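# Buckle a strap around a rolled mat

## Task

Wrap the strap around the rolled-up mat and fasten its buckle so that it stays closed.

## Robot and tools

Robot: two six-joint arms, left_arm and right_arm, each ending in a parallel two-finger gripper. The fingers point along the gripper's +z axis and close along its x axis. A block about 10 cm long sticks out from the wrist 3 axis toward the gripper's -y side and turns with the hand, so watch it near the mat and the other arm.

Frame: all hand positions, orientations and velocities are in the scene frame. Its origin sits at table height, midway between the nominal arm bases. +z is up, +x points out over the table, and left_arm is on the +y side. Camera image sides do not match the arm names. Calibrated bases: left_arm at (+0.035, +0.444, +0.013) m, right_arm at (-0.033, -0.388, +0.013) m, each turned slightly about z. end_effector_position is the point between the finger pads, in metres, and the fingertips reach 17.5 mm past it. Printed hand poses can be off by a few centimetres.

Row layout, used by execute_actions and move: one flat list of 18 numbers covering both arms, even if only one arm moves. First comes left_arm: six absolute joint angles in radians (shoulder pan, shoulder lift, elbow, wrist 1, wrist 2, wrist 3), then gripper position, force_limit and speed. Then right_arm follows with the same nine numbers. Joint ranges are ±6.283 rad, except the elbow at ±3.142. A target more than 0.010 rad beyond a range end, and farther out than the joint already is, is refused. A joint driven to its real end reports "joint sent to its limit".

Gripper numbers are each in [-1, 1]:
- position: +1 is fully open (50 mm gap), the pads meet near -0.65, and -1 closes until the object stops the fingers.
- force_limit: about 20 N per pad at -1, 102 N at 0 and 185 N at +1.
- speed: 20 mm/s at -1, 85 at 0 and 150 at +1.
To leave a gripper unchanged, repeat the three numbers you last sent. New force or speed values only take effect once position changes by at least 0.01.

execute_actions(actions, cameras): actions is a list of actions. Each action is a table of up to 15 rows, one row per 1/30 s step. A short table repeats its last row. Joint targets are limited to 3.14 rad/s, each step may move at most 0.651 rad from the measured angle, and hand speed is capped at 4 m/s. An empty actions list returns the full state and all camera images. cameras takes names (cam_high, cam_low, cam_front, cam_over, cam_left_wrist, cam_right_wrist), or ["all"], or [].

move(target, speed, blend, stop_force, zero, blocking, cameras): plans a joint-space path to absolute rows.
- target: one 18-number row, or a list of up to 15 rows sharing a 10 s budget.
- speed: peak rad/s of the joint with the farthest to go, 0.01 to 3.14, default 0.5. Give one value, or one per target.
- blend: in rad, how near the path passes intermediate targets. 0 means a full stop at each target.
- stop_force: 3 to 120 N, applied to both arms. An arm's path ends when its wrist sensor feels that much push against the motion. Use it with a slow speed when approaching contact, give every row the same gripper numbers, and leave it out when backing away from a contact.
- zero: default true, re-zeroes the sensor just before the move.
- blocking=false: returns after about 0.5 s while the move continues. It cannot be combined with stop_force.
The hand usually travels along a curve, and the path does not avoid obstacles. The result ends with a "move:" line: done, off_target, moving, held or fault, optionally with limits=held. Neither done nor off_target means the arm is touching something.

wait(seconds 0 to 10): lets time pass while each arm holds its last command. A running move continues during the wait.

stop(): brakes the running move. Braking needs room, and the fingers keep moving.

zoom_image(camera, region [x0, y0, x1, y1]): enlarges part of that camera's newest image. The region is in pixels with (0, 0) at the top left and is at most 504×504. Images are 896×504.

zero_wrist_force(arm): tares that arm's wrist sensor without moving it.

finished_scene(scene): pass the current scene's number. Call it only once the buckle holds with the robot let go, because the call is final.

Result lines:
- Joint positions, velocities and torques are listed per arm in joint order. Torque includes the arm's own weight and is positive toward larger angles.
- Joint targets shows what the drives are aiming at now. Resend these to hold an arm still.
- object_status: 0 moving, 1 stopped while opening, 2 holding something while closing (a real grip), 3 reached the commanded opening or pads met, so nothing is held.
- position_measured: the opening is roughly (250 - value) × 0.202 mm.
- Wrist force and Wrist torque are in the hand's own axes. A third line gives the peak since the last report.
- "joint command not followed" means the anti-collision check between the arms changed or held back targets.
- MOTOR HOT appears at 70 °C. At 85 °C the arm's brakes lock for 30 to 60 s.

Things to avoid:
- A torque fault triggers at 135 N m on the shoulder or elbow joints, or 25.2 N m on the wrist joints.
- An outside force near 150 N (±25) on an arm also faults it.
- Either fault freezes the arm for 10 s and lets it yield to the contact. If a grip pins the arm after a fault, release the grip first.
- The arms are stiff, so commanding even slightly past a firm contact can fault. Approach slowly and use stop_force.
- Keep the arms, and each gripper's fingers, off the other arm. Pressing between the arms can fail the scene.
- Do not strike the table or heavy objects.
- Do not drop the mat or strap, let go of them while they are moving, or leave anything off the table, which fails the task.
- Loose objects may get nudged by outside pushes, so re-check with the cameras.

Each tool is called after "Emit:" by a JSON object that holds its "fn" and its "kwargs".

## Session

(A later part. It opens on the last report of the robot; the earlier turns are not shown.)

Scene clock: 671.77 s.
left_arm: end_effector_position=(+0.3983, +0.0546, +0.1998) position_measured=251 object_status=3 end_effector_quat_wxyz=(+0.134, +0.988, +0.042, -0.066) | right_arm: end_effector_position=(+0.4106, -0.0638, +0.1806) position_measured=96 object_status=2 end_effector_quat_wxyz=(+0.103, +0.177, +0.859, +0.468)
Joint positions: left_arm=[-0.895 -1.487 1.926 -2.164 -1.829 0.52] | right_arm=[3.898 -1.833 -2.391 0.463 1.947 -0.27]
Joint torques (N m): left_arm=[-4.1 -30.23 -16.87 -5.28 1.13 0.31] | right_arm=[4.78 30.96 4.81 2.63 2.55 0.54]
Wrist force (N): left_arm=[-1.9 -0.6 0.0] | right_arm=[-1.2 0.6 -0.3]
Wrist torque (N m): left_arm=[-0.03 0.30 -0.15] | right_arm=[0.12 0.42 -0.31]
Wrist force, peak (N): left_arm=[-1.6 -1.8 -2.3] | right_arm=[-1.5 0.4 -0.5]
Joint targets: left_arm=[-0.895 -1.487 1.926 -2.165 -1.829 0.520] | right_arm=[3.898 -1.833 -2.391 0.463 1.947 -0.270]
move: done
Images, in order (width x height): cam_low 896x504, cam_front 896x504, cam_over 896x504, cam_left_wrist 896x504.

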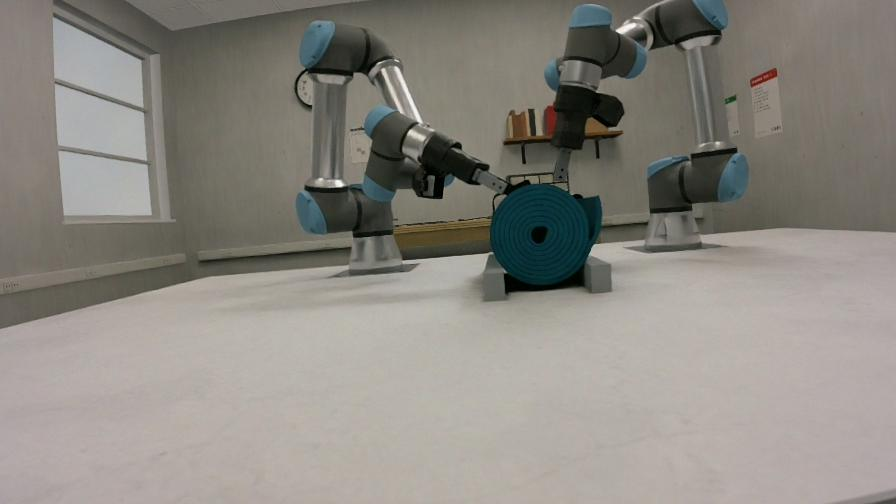

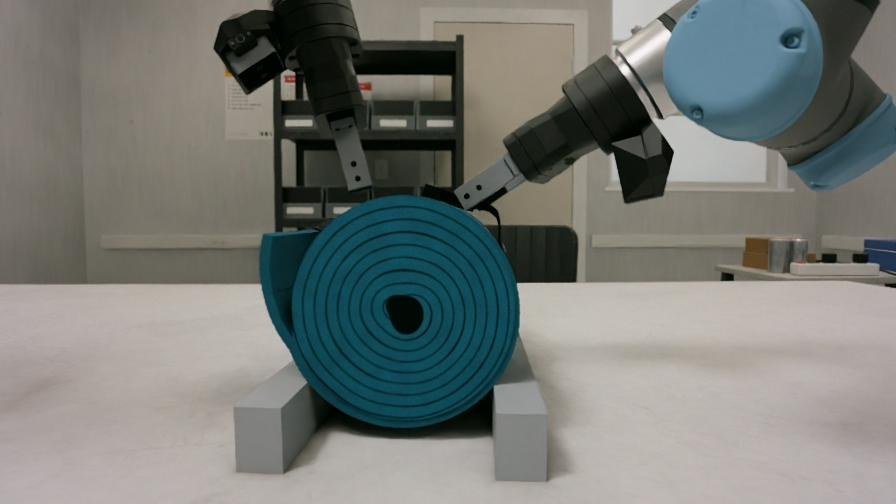

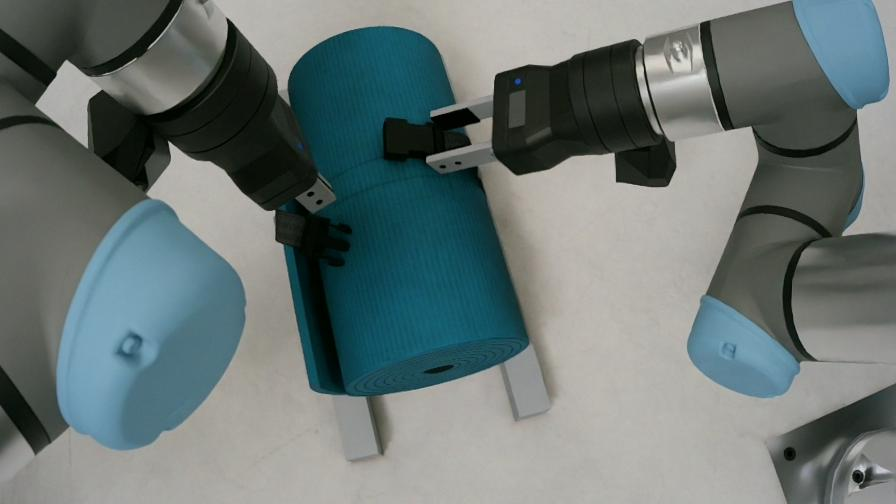

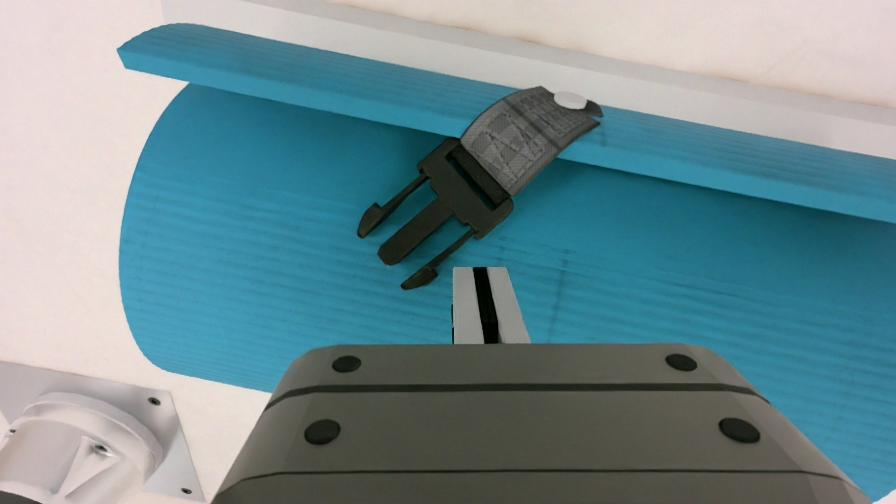

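Emit:
{"fn": "move", "kwargs": {"target": [-0.859,-1.5158,1.9795,-2.1797,-1.8341,0.6, 0.9,-0.9,-0.5, 3.898,-1.833,-2.391,0.463,1.947,-0.27,-1,0.1,-1], "speed": 0.4, "cameras": ["cam_over","cam_left_wrist","cam_front"]}}

Emit:
{"fn": "zoom_image", "kwargs": {"camera": "cam_left_wrist", "region": [330, 150, 630, 400]}}

Emit:
{"fn": "zoom_image", "kwargs": {"camera": "cam_over", "region": [270, 170, 400, 270]}}

Scene clock: 704.30 s.
left_arm: end_effector_position=(+0.3993, +0.0819, +0.1910) position_measured=18 object_status=3 end_effector_quat_wxyz=(+0.135, +0.989, +0.020, -0.063) | right_arm: end_effector_position=(+0.4106, -0.0638, +0.1806) position_measured=96 object_status=2 end_effector_quat_wxyz=(+0.103, +0.177, +0.859, +0.468)
Joint positions: left_arm=[-0.859 -1.516 1.98 -2.18 -1.834 0.6] | right_arm=[3.898 -1.833 -2.391 0.463 1.947 -0.27]
Joint torques (N m): left_arm=[-7.5 -19.55 -29.53 -0.72 1.24 -1.48] | right_arm=[4.82 30.37 4.89 2.77 2.38 0.59]
Wrist force (N): left_arm=[-1.6 -0.5 0.2] | right_arm=[-1.1 0.5 -0.4]
Wrist torque (N m): left_arm=[-0.02 0.26 -0.05] | right_arm=[0.11 0.40 -0.31]
Wrist force, peak (N): left_arm=[-2.0 -1.2 0.1] | right_arm=[-1.5 0.6 -0.3]
Joint targets: left_arm=[-0.859 -1.516 1.980 -2.180 -1.834 0.600] | right_arm=[3.898 -1.833 -2.391 0.463 1.947 -0.270]
move: done
Images, in order (width x height): cam_front 896x504, cam_over 896x504, cam_left_wrist 896x504.

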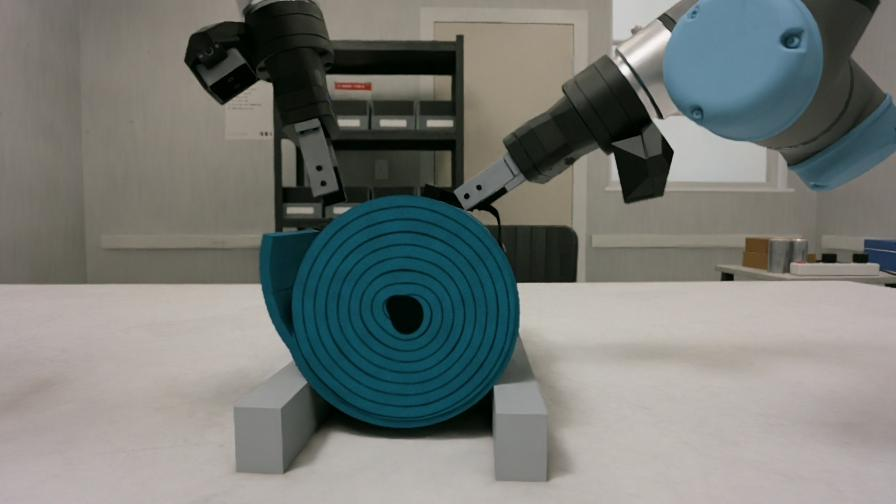

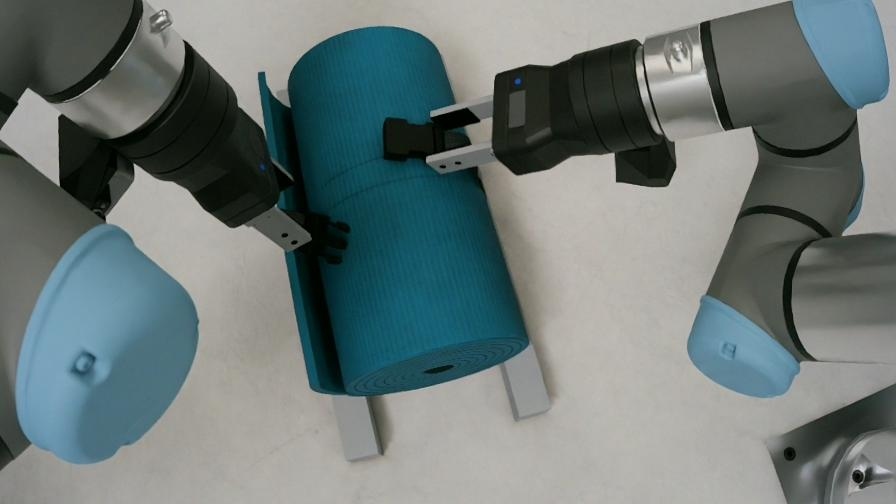

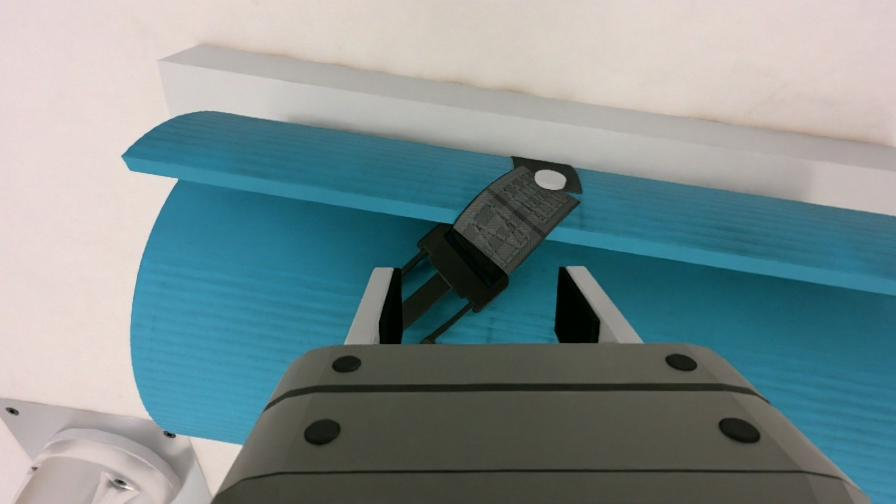

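Scaled by 1.680.

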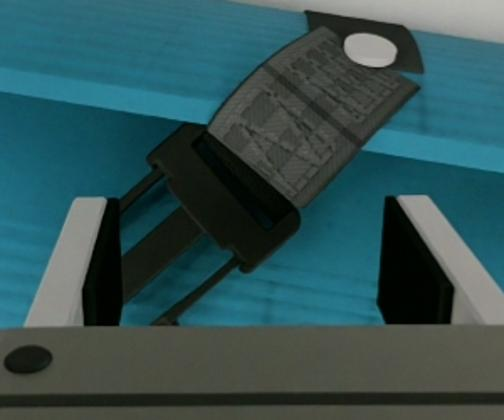

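Scaled by 3.877.

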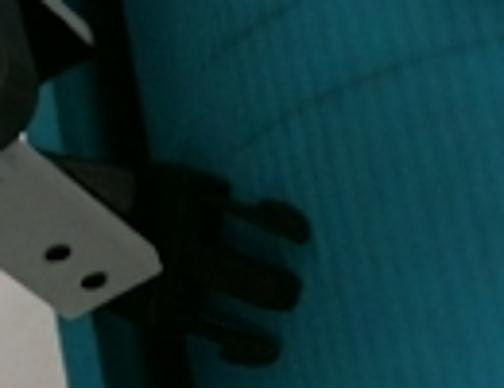

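Emit:
{"fn": "move", "kwargs": {"target": [[-0.859,-1.5158,1.9795,-2.1797,-1.8341,0.86, 0.98,-0.9,-0.5, 3.898,-1.833,-2.391,0.463,1.947,-0.27,-1,0.1,-1],[-0.887,-1.481,2.031,-2.274,-1.8298,0.83, 0.98,-0.9,-0.5, 3.898,-1.833,-2.391,0.463,1.947,-0.27,-1,0.1,-1],[-0.887,-1.481,2.031,-2.274,-1.8298,0.83, -1,-0.3,-0.8, 3.898,-1.833,-2.391,0.463,1.947,-0.27,-1,0.1,-1]], "speed": 0.3, "cameras": ["cam_over","cam_left_wrist"]}}

Emit:
{"fn": "zoom_image", "kwargs": {"camera": "cam_left_wrist", "region": [330, 150, 630, 400]}}

Scene clock: 724.63 s.
left_arm: end_effector_position=(+0.3901, +0.0723, +0.1612) position_measured=81 object_status=2 end_effector_quat_wxyz=(+0.142, +0.983, -0.108, -0.045) | right_arm: end_effector_position=(+0.4106, -0.0638, +0.1806) position_measured=96 object_status=2 end_effector_quat_wxyz=(+0.103, +0.177, +0.859, +0.468)
Joint positions: left_arm=[-0.887 -1.481 2.031 -2.274 -1.83 0.83] | right_arm=[3.898 -1.833 -2.391 0.463 1.947 -0.27]
Joint torques (N m): left_arm=[9.66 -36.86 -29.24 -4.87 -2.02 2.27] | right_arm=[4.67 30.28 5.38 2.85 2.1 0.61]
Wrist force (N): left_arm=[-2.1 -0.9 -0.4] | right_arm=[-1.2 0.5 -0.3]
Wrist torque (N m): left_arm=[-0.06 0.32 -0.04] | right_arm=[0.12 0.41 -0.31]
Wrist force, peak (N): left_arm=[-2.2 -0.6 1.2] | right_arm=[-1.5 0.6 -0.2]
Joint targets: left_arm=[-0.887 -1.481 2.031 -2.274 -1.830 0.830] | right_arm=[3.898 -1.833 -2.391 0.463 1.947 -0.270]
move: done
Images, in order (width x height): cam_over 896x504, cam_left_wrist 896x504.

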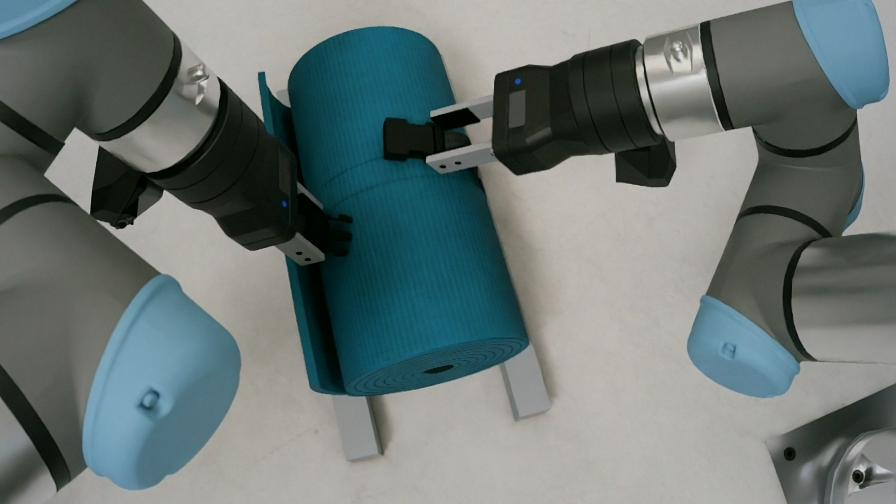

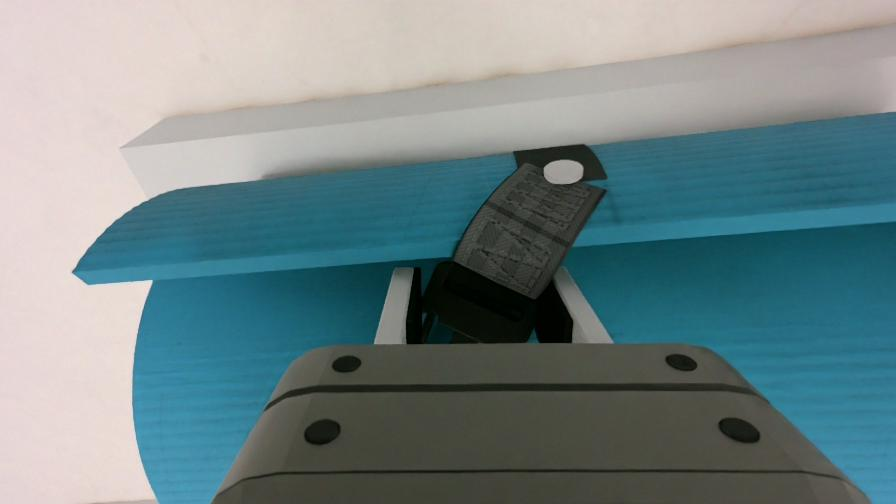

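Scaled by 1.680.

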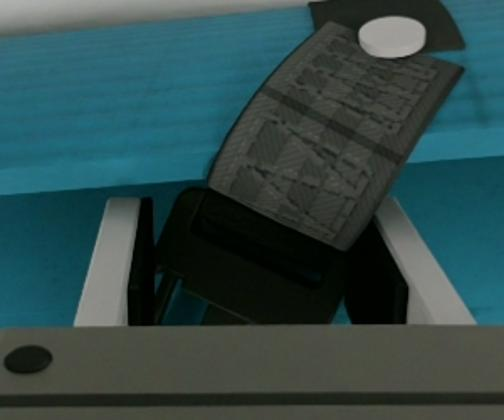

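Emit:
{"fn": "move", "kwargs": {"target": [-0.8892,-1.50,1.98,-2.205,-1.829,0.83,-1,-0.3,-0.8, 3.898,-1.833,-2.391,0.463,1.947,-0.27,-1,0.1,-1], "speed": 0.2, "cameras": ["cam_over","cam_left_wrist","cam_front"]}}

Emit:
{"fn": "zoom_image", "kwargs": {"camera": "cam_left_wrist", "region": [330, 150, 630, 400]}}

Emit:
{"fn": "zoom_image", "kwargs": {"camera": "cam_front", "region": [250, 130, 500, 290]}}

Emit:
{"fn": "zoom_image", "kwargs": {"camera": "cam_over", "region": [270, 170, 400, 270]}}

Scene clock: 730.00 s.
left_arm: end_effector_position=(+0.3928, +0.0670, +0.1859) position_measured=81 object_status=2 end_effector_quat_wxyz=(+0.143, +0.983, -0.109, -0.045) | right_arm: end_effector_position=(+0.4106, -0.0638, +0.1806) position_measured=96 object_status=2 end_effector_quat_wxyz=(+0.103, +0.177, +0.859, +0.468)
Joint positions: left_arm=[-0.889 -1.5 1.98 -2.205 -1.829 0.83] | right_arm=[3.898 -1.833 -2.391 0.463 1.947 -0.27]
Joint torques (N m): left_arm=[-4.33 -21.61 -17.87 -6.01 0.82 2] | right_arm=[4.71 29.29 5.35 2.92 2.14 0.58]
Wrist force (N): left_arm=[-1.7 -1.0 0.3] | right_arm=[-1.3 0.5 -0.4]
Wrist torque (N m): left_arm=[-0.08 0.28 -0.05] | right_arm=[0.11 0.42 -0.31]
Wrist force, peak (N): left_arm=[-2.0 -1.2 0.9] | right_arm=[-1.4 0.7 -0.3]
Joint targets: left_arm=[-0.889 -1.500 1.980 -2.205 -1.829 0.830] | right_arm=[3.898 -1.833 -2.391 0.463 1.947 -0.270]
move: done
Images, in order (width x height): cam_front 896x504, cam_over 896x504, cam_left_wrist 896x504.

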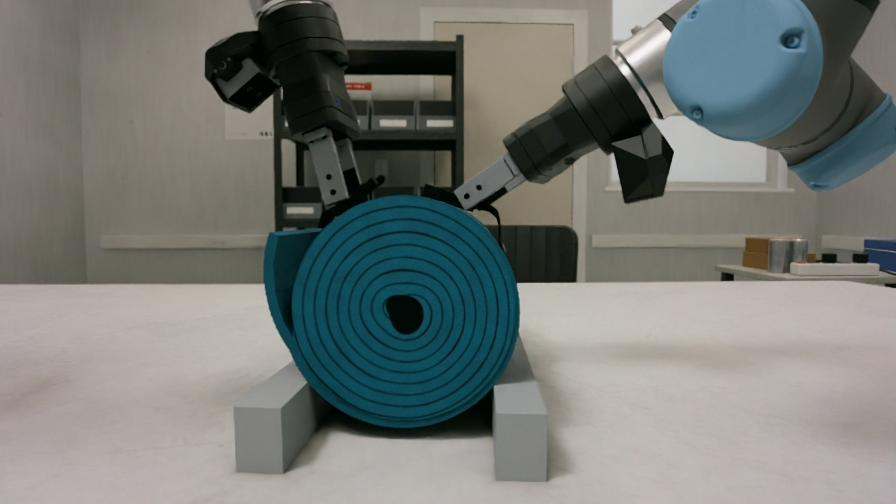

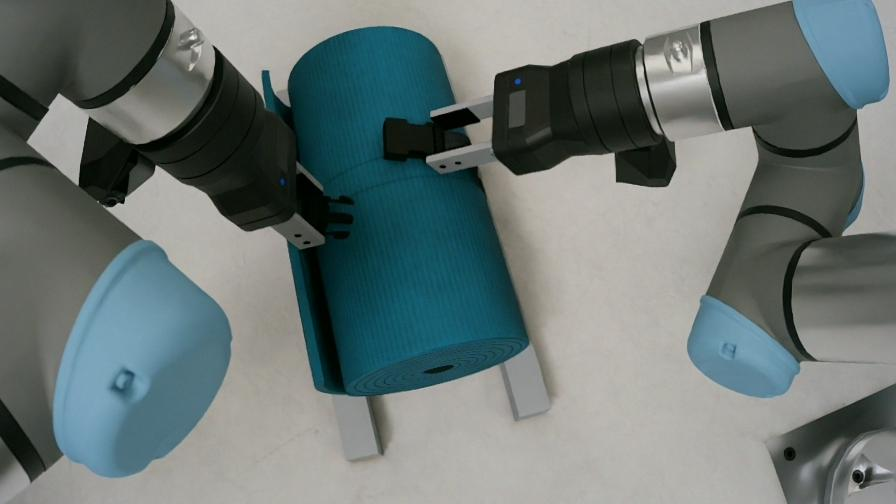

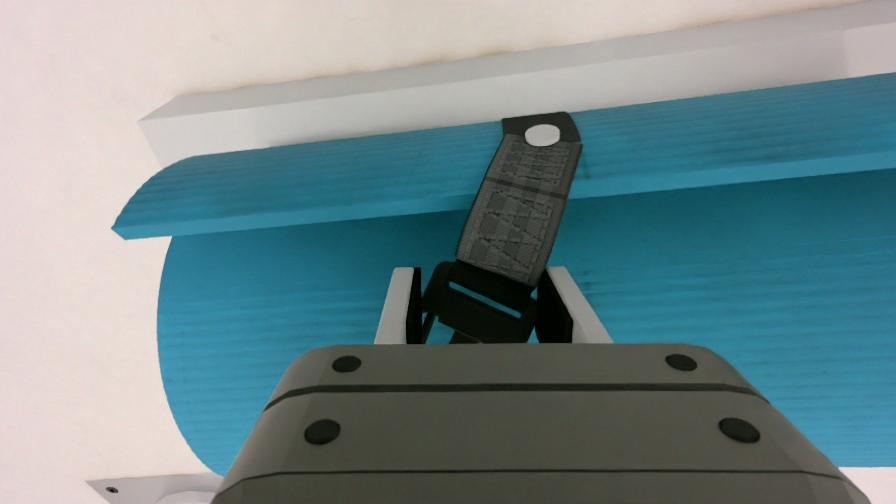

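Scaled by 1.680.

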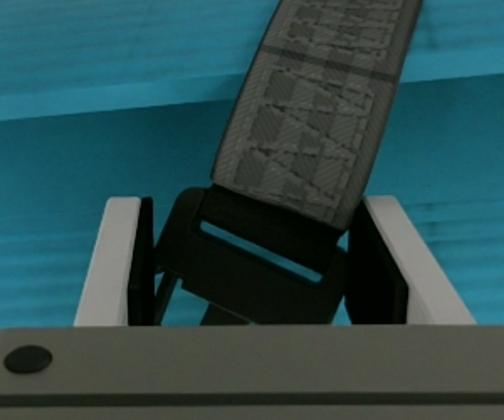

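Scaled by 2.016.

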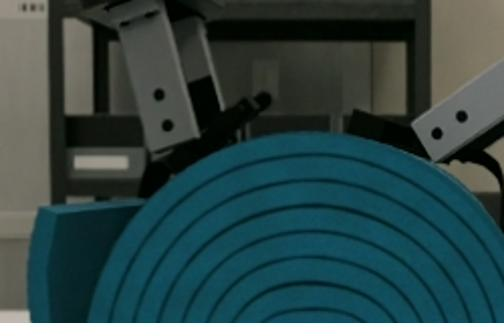

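Scaled by 3.877.

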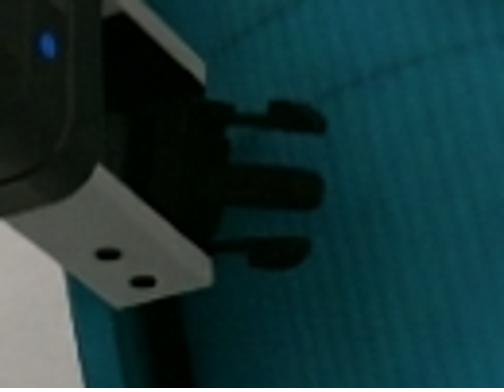

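Emit:
{"fn": "move", "kwargs": {"target": [[-0.8945,-1.4868,1.9258,-2.1646,-1.8289,0.6,-1,-0.3,-0.8, 3.898,-1.833,-2.391,0.463,1.947,-0.27,-1,0.1,-1],[-1.0728,-1.2653,1.5225,-1.4873,-1.453,0.32,-1,-0.3,-0.8, 3.898,-1.7742,-2.3788,0.3918,1.9472,-0.256,-1,0.1,-1]], "speed": 0.25, "blend": 0.03, "cameras": ["cam_over","cam_left_wrist","cam_front","cam_low"]}}

Emit:
{"fn": "zoom_image", "kwargs": {"camera": "cam_front", "region": [320, 130, 500, 230]}}

Emit:
{"fn": "zoom_image", "kwargs": {"camera": "cam_over", "region": [290, 110, 450, 220]}}

Scene clock: 765.40 s.
left_arm: end_effector_position=(+0.4052, +0.0495, +0.2049) position_measured=81 object_status=2 end_effector_quat_wxyz=(-0.179, +0.982, +0.052, -0.009) | right_arm: end_effector_position=(+0.4104, -0.0639, +0.2003) position_measured=96 object_status=2 end_effector_quat_wxyz=(+0.100, +0.183, +0.858, +0.469)
Joint positions: left_arm=[-1.073 -1.265 1.523 -1.487 -1.453 0.32] | right_arm=[3.898 -1.774 -2.379 0.392 1.947 -0.256]
Joint torques (N m): left_arm=[9.91 -49.88 -20.32 -3.4 -0.81 2.25] | right_arm=[3.92 16.83 22.46 6.23 3.42 0.55]
Wrist force (N): left_arm=[-1.3 1.4 1.5] | right_arm=[-1.0 -5.0 0.3]
Wrist torque (N m): left_arm=[0.19 0.24 0.08] | right_arm=[0.01 0.41 -0.39]
Wrist force, peak (N): left_arm=[-1.6 1.5 1.5] | right_arm=[-1.0 -5.0 0.3]
Joint targets: left_arm=[-1.073 -1.265 1.522 -1.487 -1.453 0.320] | right_arm=[3.898 -1.774 -2.379 0.392 1.947 -0.256]
move: done
Images, in order (width x height): cam_low 896x504, cam_front 896x504, cam_over 896x504, cam_left_wrist 896x504.

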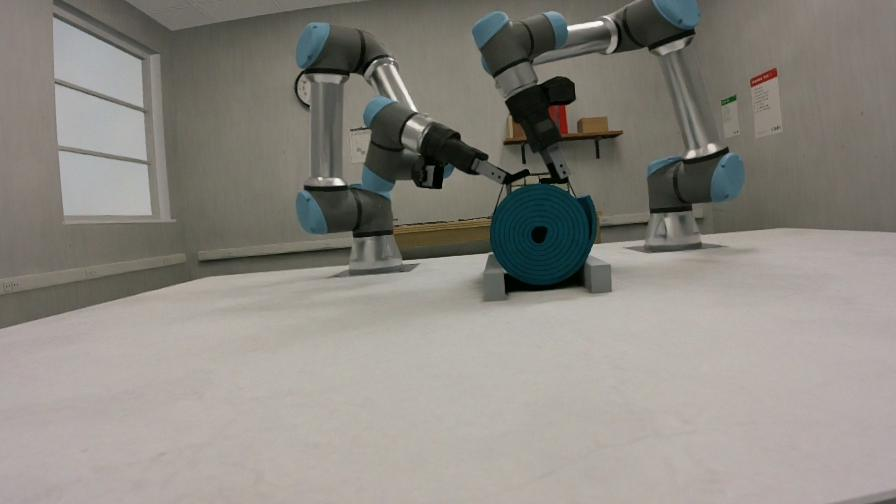

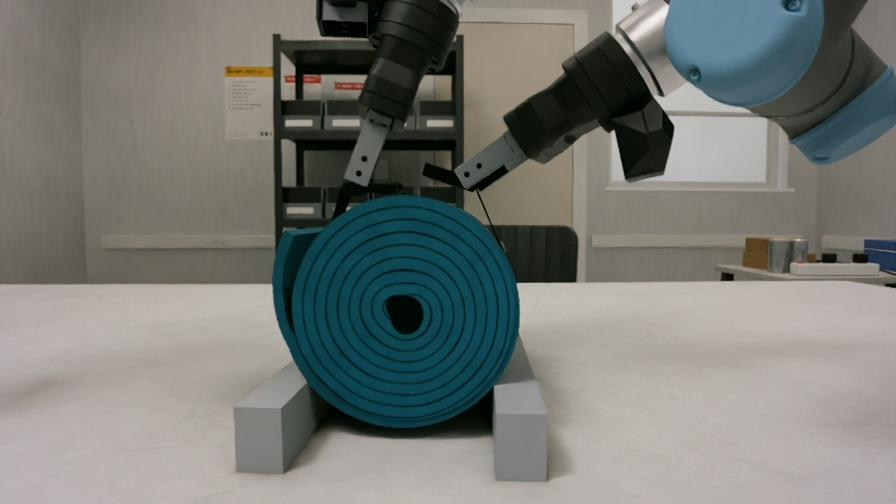

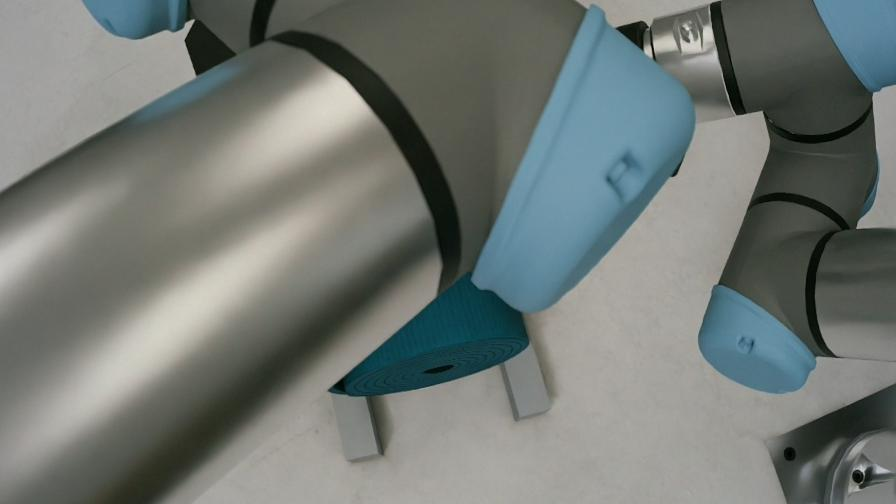

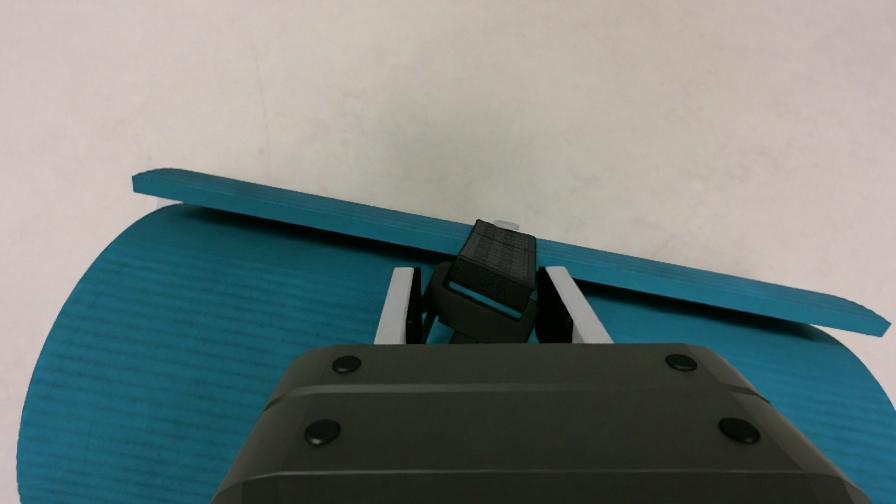

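Scaled by 2.800.

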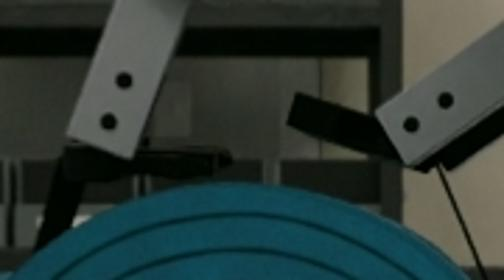

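Scaled by 3.150.

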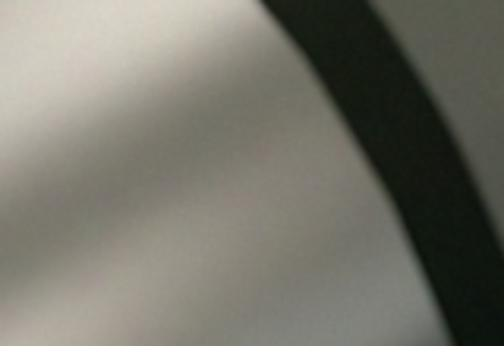

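Emit:
{"fn": "move", "kwargs": {"target": [-1.0757,-1.3296,1.6225,-1.6882,-1.475,0.11,-1,-0.3,-0.8, 3.898,-1.7742,-2.3788,0.3918,1.9472,-0.256,-1,0.1,-1], "speed": 0.2, "cameras": ["cam_front","cam_left_wrist"]}}

Emit:
{"fn": "zoom_image", "kwargs": {"camera": "cam_front", "region": [320, 130, 500, 230]}}

Emit:
{"fn": "move", "kwargs": {"target": [-1.0757,-1.3206,1.6471,-1.7218,-1.475,0.11,-1,-0.3,-0.8, 3.898,-1.7742,-2.3788,0.3918,1.9472,-0.256,-1,0.1,-1], "speed": 0.03, "stop_force": 7, "cameras": ["cam_front","cam_left_wrist"]}}

Emit:
{"fn": "zoom_image", "kwargs": {"camera": "cam_front", "region": [320, 130, 500, 230]}}

Scene clock: 793.10 s.
left_arm: end_effector_position=(+0.4054, +0.0325, +0.2033) position_measured=81 object_status=2 end_effector_quat_wxyz=(-0.097, +0.982, +0.161, +0.022) | right_arm: end_effector_position=(+0.4104, -0.0639, +0.2003) position_measured=96 object_status=2 end_effector_quat_wxyz=(+0.100, +0.183, +0.858, +0.469)
Joint positions: left_arm=[-1.076 -1.33 1.623 -1.688 -1.475 0.11] | right_arm=[3.898 -1.774 -2.379 0.392 1.947 -0.256]
Joint torques (N m): left_arm=[-5.91 -30.29 -32.29 -1.18 1.98 1.85] | right_arm=[4.44 15.94 10.55 6.06 3.33 -0.56]
Wrist force (N): left_arm=[-1.3 -0.2 2.1] | right_arm=[-1.0 -4.8 0.2]
Wrist torque (N m): left_arm=[0.11 0.24 -0.04] | right_arm=[0.04 0.42 -0.38]
Wrist force, peak (N): left_arm=[-1.4 -0.4 2.3] | right_arm=[-1.1 -5.1 0.2]
Joint targets: left_arm=[-1.076 -1.330 1.623 -1.688 -1.475 0.110] | right_arm=[3.898 -1.774 -2.379 0.392 1.947 -0.256]
move: done
Images, in order (width x height): cam_front 896x504, cam_left_wrist 896x504.

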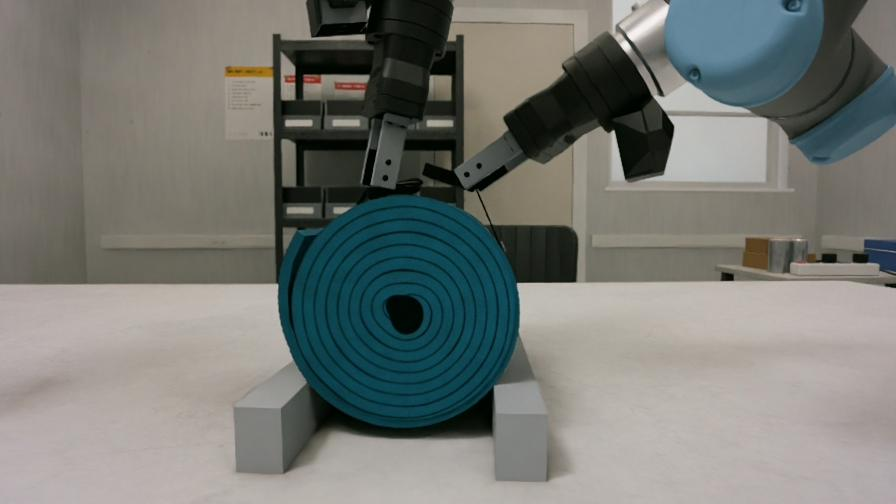

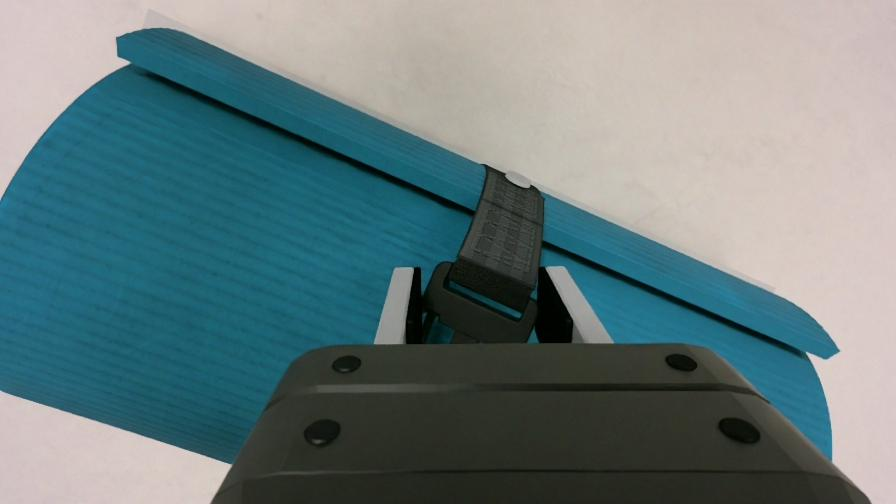

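Scaled by 2.800.

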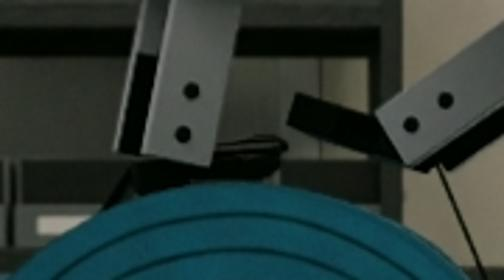

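Scene clock: 794.93 s.
left_arm: end_effector_position=(+0.4053, +0.0326, +0.1937) position_measured=81 object_status=2 end_effector_quat_wxyz=(-0.097, +0.982, +0.161, +0.022) | right_arm: end_effector_position=(+0.4104, -0.0639, +0.2003) position_measured=96 object_status=2 end_effector_quat_wxyz=(+0.100, +0.183, +0.858, +0.469)
Joint positions: left_arm=[-1.076 -1.323 1.64 -1.712 -1.475 0.11] | right_arm=[3.898 -1.774 -2.379 0.392 1.947 -0.256]
Joint torques (N m): left_arm=[-0.98 -43.91 -30.58 -0.72 1.47 -1.13] | right_arm=[3.94 15.81 10.16 5.97 3.33 -0.7]
Wrist force (N): left_arm=[-0.4 -3.7 -3.6] | right_arm=[-1.0 -4.9 0.2]
Wrist torque (N m): left_arm=[0.04 0.16 0.02] | right_arm=[0.03 0.42 -0.38]
Wrist force, peak (N): left_arm=[-0.2 -5.6 -7.4] | right_arm=[-1.1 -5.0 0.3]
Joint targets: left_arm=[-1.076 -1.323 1.640 -1.712 -1.475 0.110] | right_arm=[3.898 -1.774 -2.379 0.392 1.947 -0.256]
move: contact (left_arm)
Images, in order (width x height): cam_front 896x504, cam_left_wrist 896x504.

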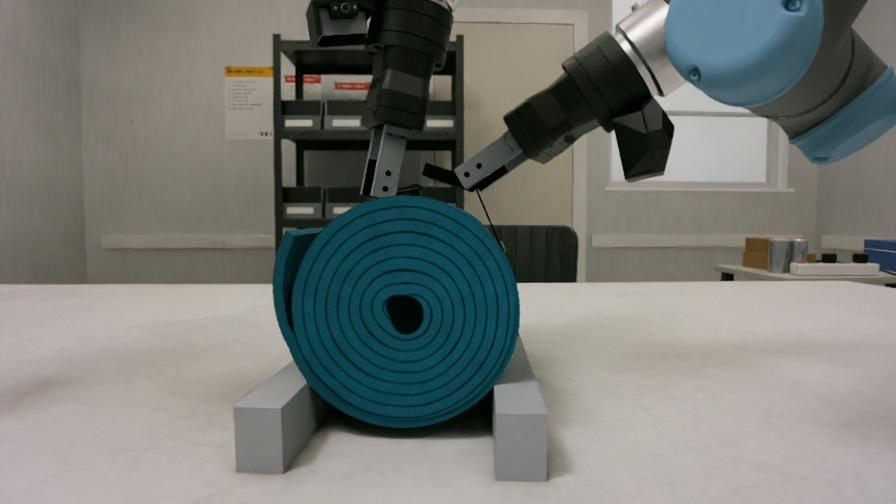

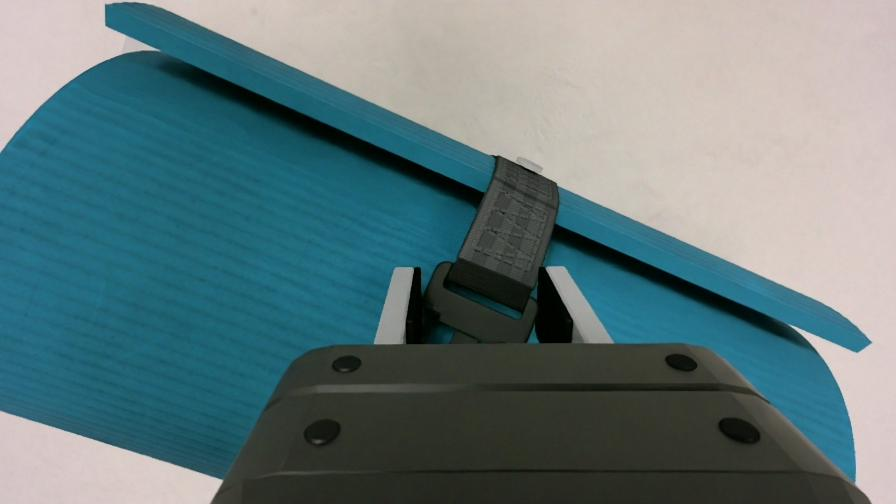

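Scaled by 2.800.

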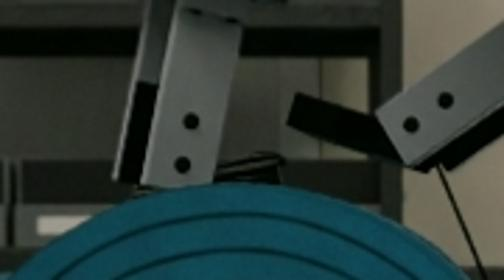

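Emit:
{"fn": "move", "kwargs": {"target": [[-1.076,-1.323,1.64,-1.712,-1.475,0.11,0.8,1,-0.8, 3.898,-1.7742,-2.3788,0.3918,1.9472,-0.256,-1,0.1,-1],[-1.076,-1.323,1.64,-1.712,-1.475,0.48,0.8,1,-0.8, 3.898,-1.7742,-2.3788,0.3918,1.9472,-0.256,-1,0.1,-1]], "speed": 0.5, "cameras": ["cam_front","cam_left_wrist"]}}

Emit:
{"fn": "zoom_image", "kwargs": {"camera": "cam_left_wrist", "region": [330, 150, 630, 400]}}

Emit:
{"fn": "zoom_image", "kwargs": {"camera": "cam_front", "region": [320, 130, 500, 230]}}

Scene clock: 801.93 s.
left_arm: end_effector_position=(+0.4052, +0.0325, +0.1936) position_measured=32 object_status=3 end_effector_quat_wxyz=(-0.100, +0.995, -0.023, +0.004) | right_arm: end_effector_position=(+0.4104, -0.0639, +0.2003) position_measured=96 object_status=2 end_effector_quat_wxyz=(+0.100, +0.183, +0.858, +0.469)
Joint positions: left_arm=[-1.076 -1.323 1.64 -1.712 -1.475 0.48] | right_arm=[3.898 -1.774 -2.379 0.392 1.947 -0.256]
Joint torques (N m): left_arm=[-7.26 -28.63 -30.86 -0.07 0.51 1.31] | right_arm=[3.89 15.77 10.55 5.74 3.31 -0.55]
Wrist force (N): left_arm=[-1.7 0.7 -0.8] | right_arm=[-0.9 -4.9 0.4]
Wrist torque (N m): left_arm=[0.14 0.25 0.10] | right_arm=[0.02 0.41 -0.38]
Wrist force, peak (N): left_arm=[-0.5 -4.0 -3.8] | right_arm=[-1.0 -5.1 0.2]
Joint targets: left_arm=[-1.076 -1.323 1.640 -1.712 -1.475 0.480] | right_arm=[3.898 -1.774 -2.379 0.392 1.947 -0.256]
move: done
Images, in order (width x height): cam_front 896x504, cam_left_wrist 896x504.

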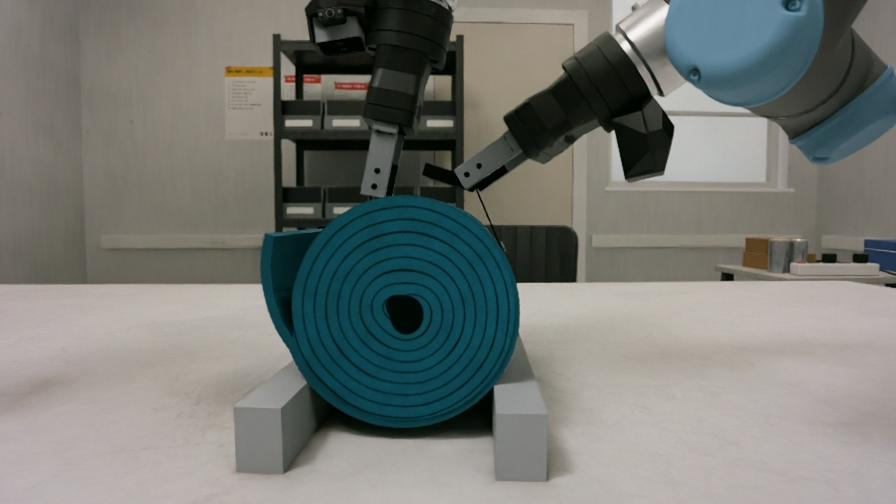

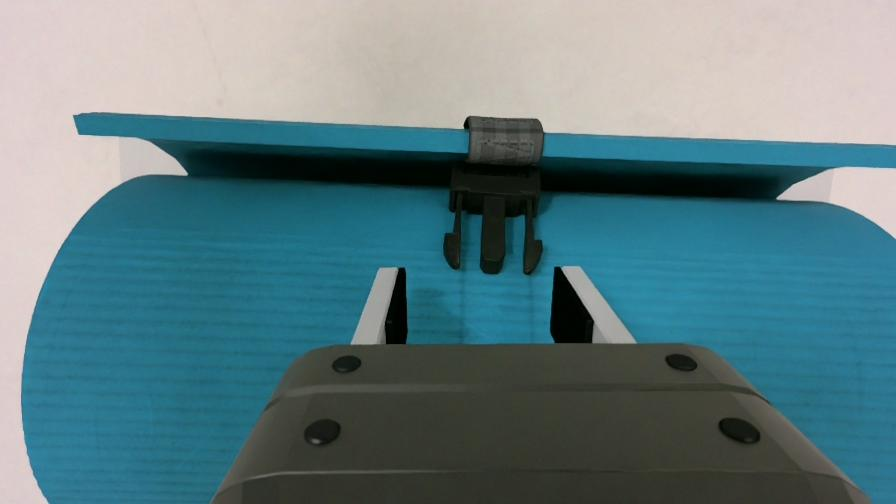

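Scaled by 1.680.

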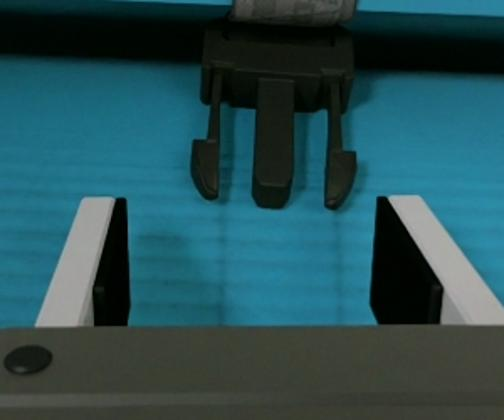

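Scaled by 2.800.

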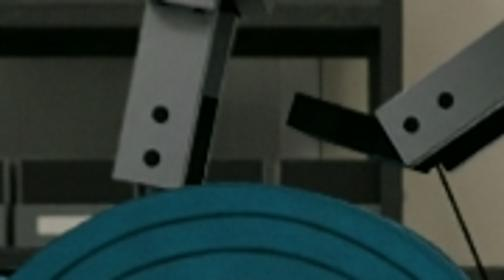

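Emit:
{"fn": "move", "kwargs": {"target": [[-1.0757,-1.36,1.55,-1.59,-1.475,0.48,0.95,1,-0.8, 3.898,-1.7742,-2.3788,0.3918,1.9472,-0.256,-1,0.1,-1],[-0.7626,-1.5124,2.1717,-2.6683,-1.9948,0.7207,0.95,1,-0.8, 3.898,-1.7742,-2.3788,0.3918,1.9472,-0.256,-1,0.1,-1]], "speed": 0.4, "blend": 0.05, "cameras": ["cam_front","cam_left_wrist","cam_over"]}}

Emit:
{"fn": "zoom_image", "kwargs": {"camera": "cam_left_wrist", "region": [330, 150, 630, 400]}}

Emit:
{"fn": "zoom_image", "kwargs": {"camera": "cam_front", "region": [250, 130, 500, 290]}}

Scene clock: 826.87 s.
left_arm: end_effector_position=(+0.4152, +0.0799, +0.1877) position_measured=10 object_status=3 end_effector_quat_wxyz=(+0.295, +0.955, -0.029, -0.009) | right_arm: end_effector_position=(+0.4104, -0.0639, +0.2003) position_measured=96 object_status=2 end_effector_quat_wxyz=(+0.100, +0.183, +0.858, +0.469)
Joint positions: left_arm=[-0.763 -1.512 2.172 -2.668 -1.995 0.721] | right_arm=[3.898 -1.774 -2.379 0.392 1.947 -0.256]
Joint torques (N m): left_arm=[-6.55 -18.02 -19.97 -4.33 -0.41 -2.53] | right_arm=[3.59 15.78 11.23 5.62 3.33 -0.64]
Wrist force (N): left_arm=[-1.8 -1.3 0.3] | right_arm=[-0.9 -4.7 0.2]
Wrist torque (N m): left_arm=[-0.18 0.35 -0.15] | right_arm=[0.02 0.39 -0.38]
Wrist force, peak (N): left_arm=[-2.3 -2.2 -0.3] | right_arm=[-0.8 -5.1 0.2]
Joint targets: left_arm=[-0.763 -1.512 2.172 -2.668 -1.995 0.721] | right_arm=[3.898 -1.774 -2.379 0.392 1.947 -0.256]
move: done
Images, in order (width x height): cam_front 896x504, cam_over 896x504, cam_left_wrist 896x504.

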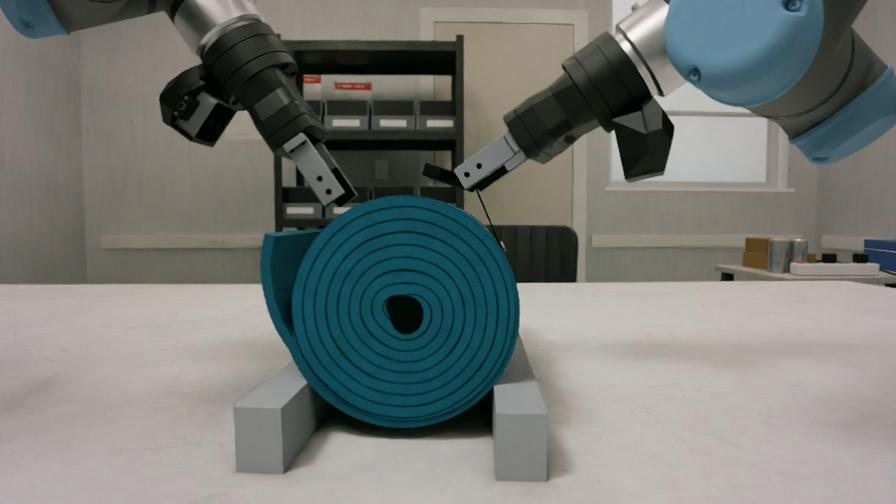

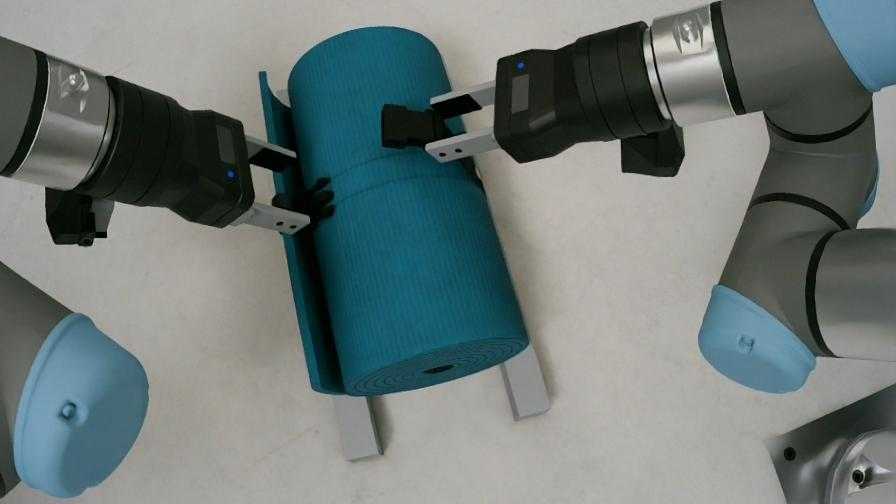

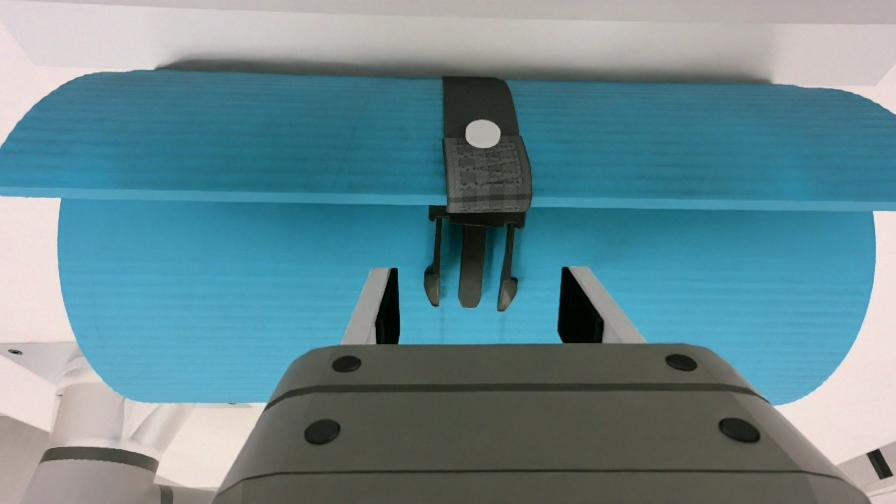

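Scaled by 1.680.

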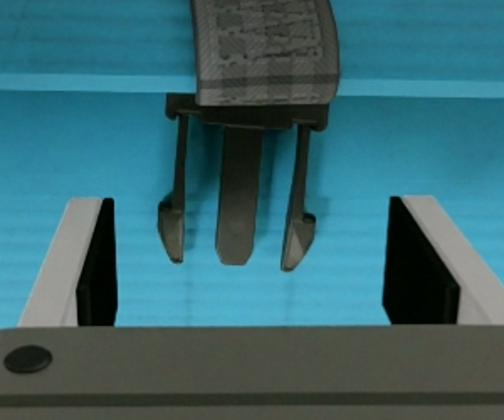

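Scaled by 2.016.

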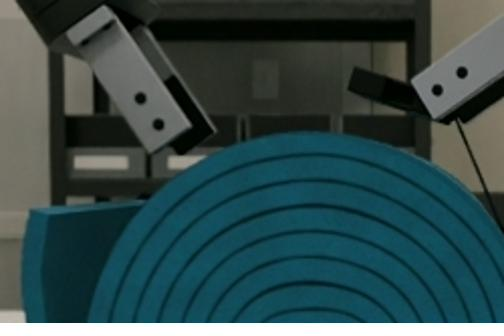

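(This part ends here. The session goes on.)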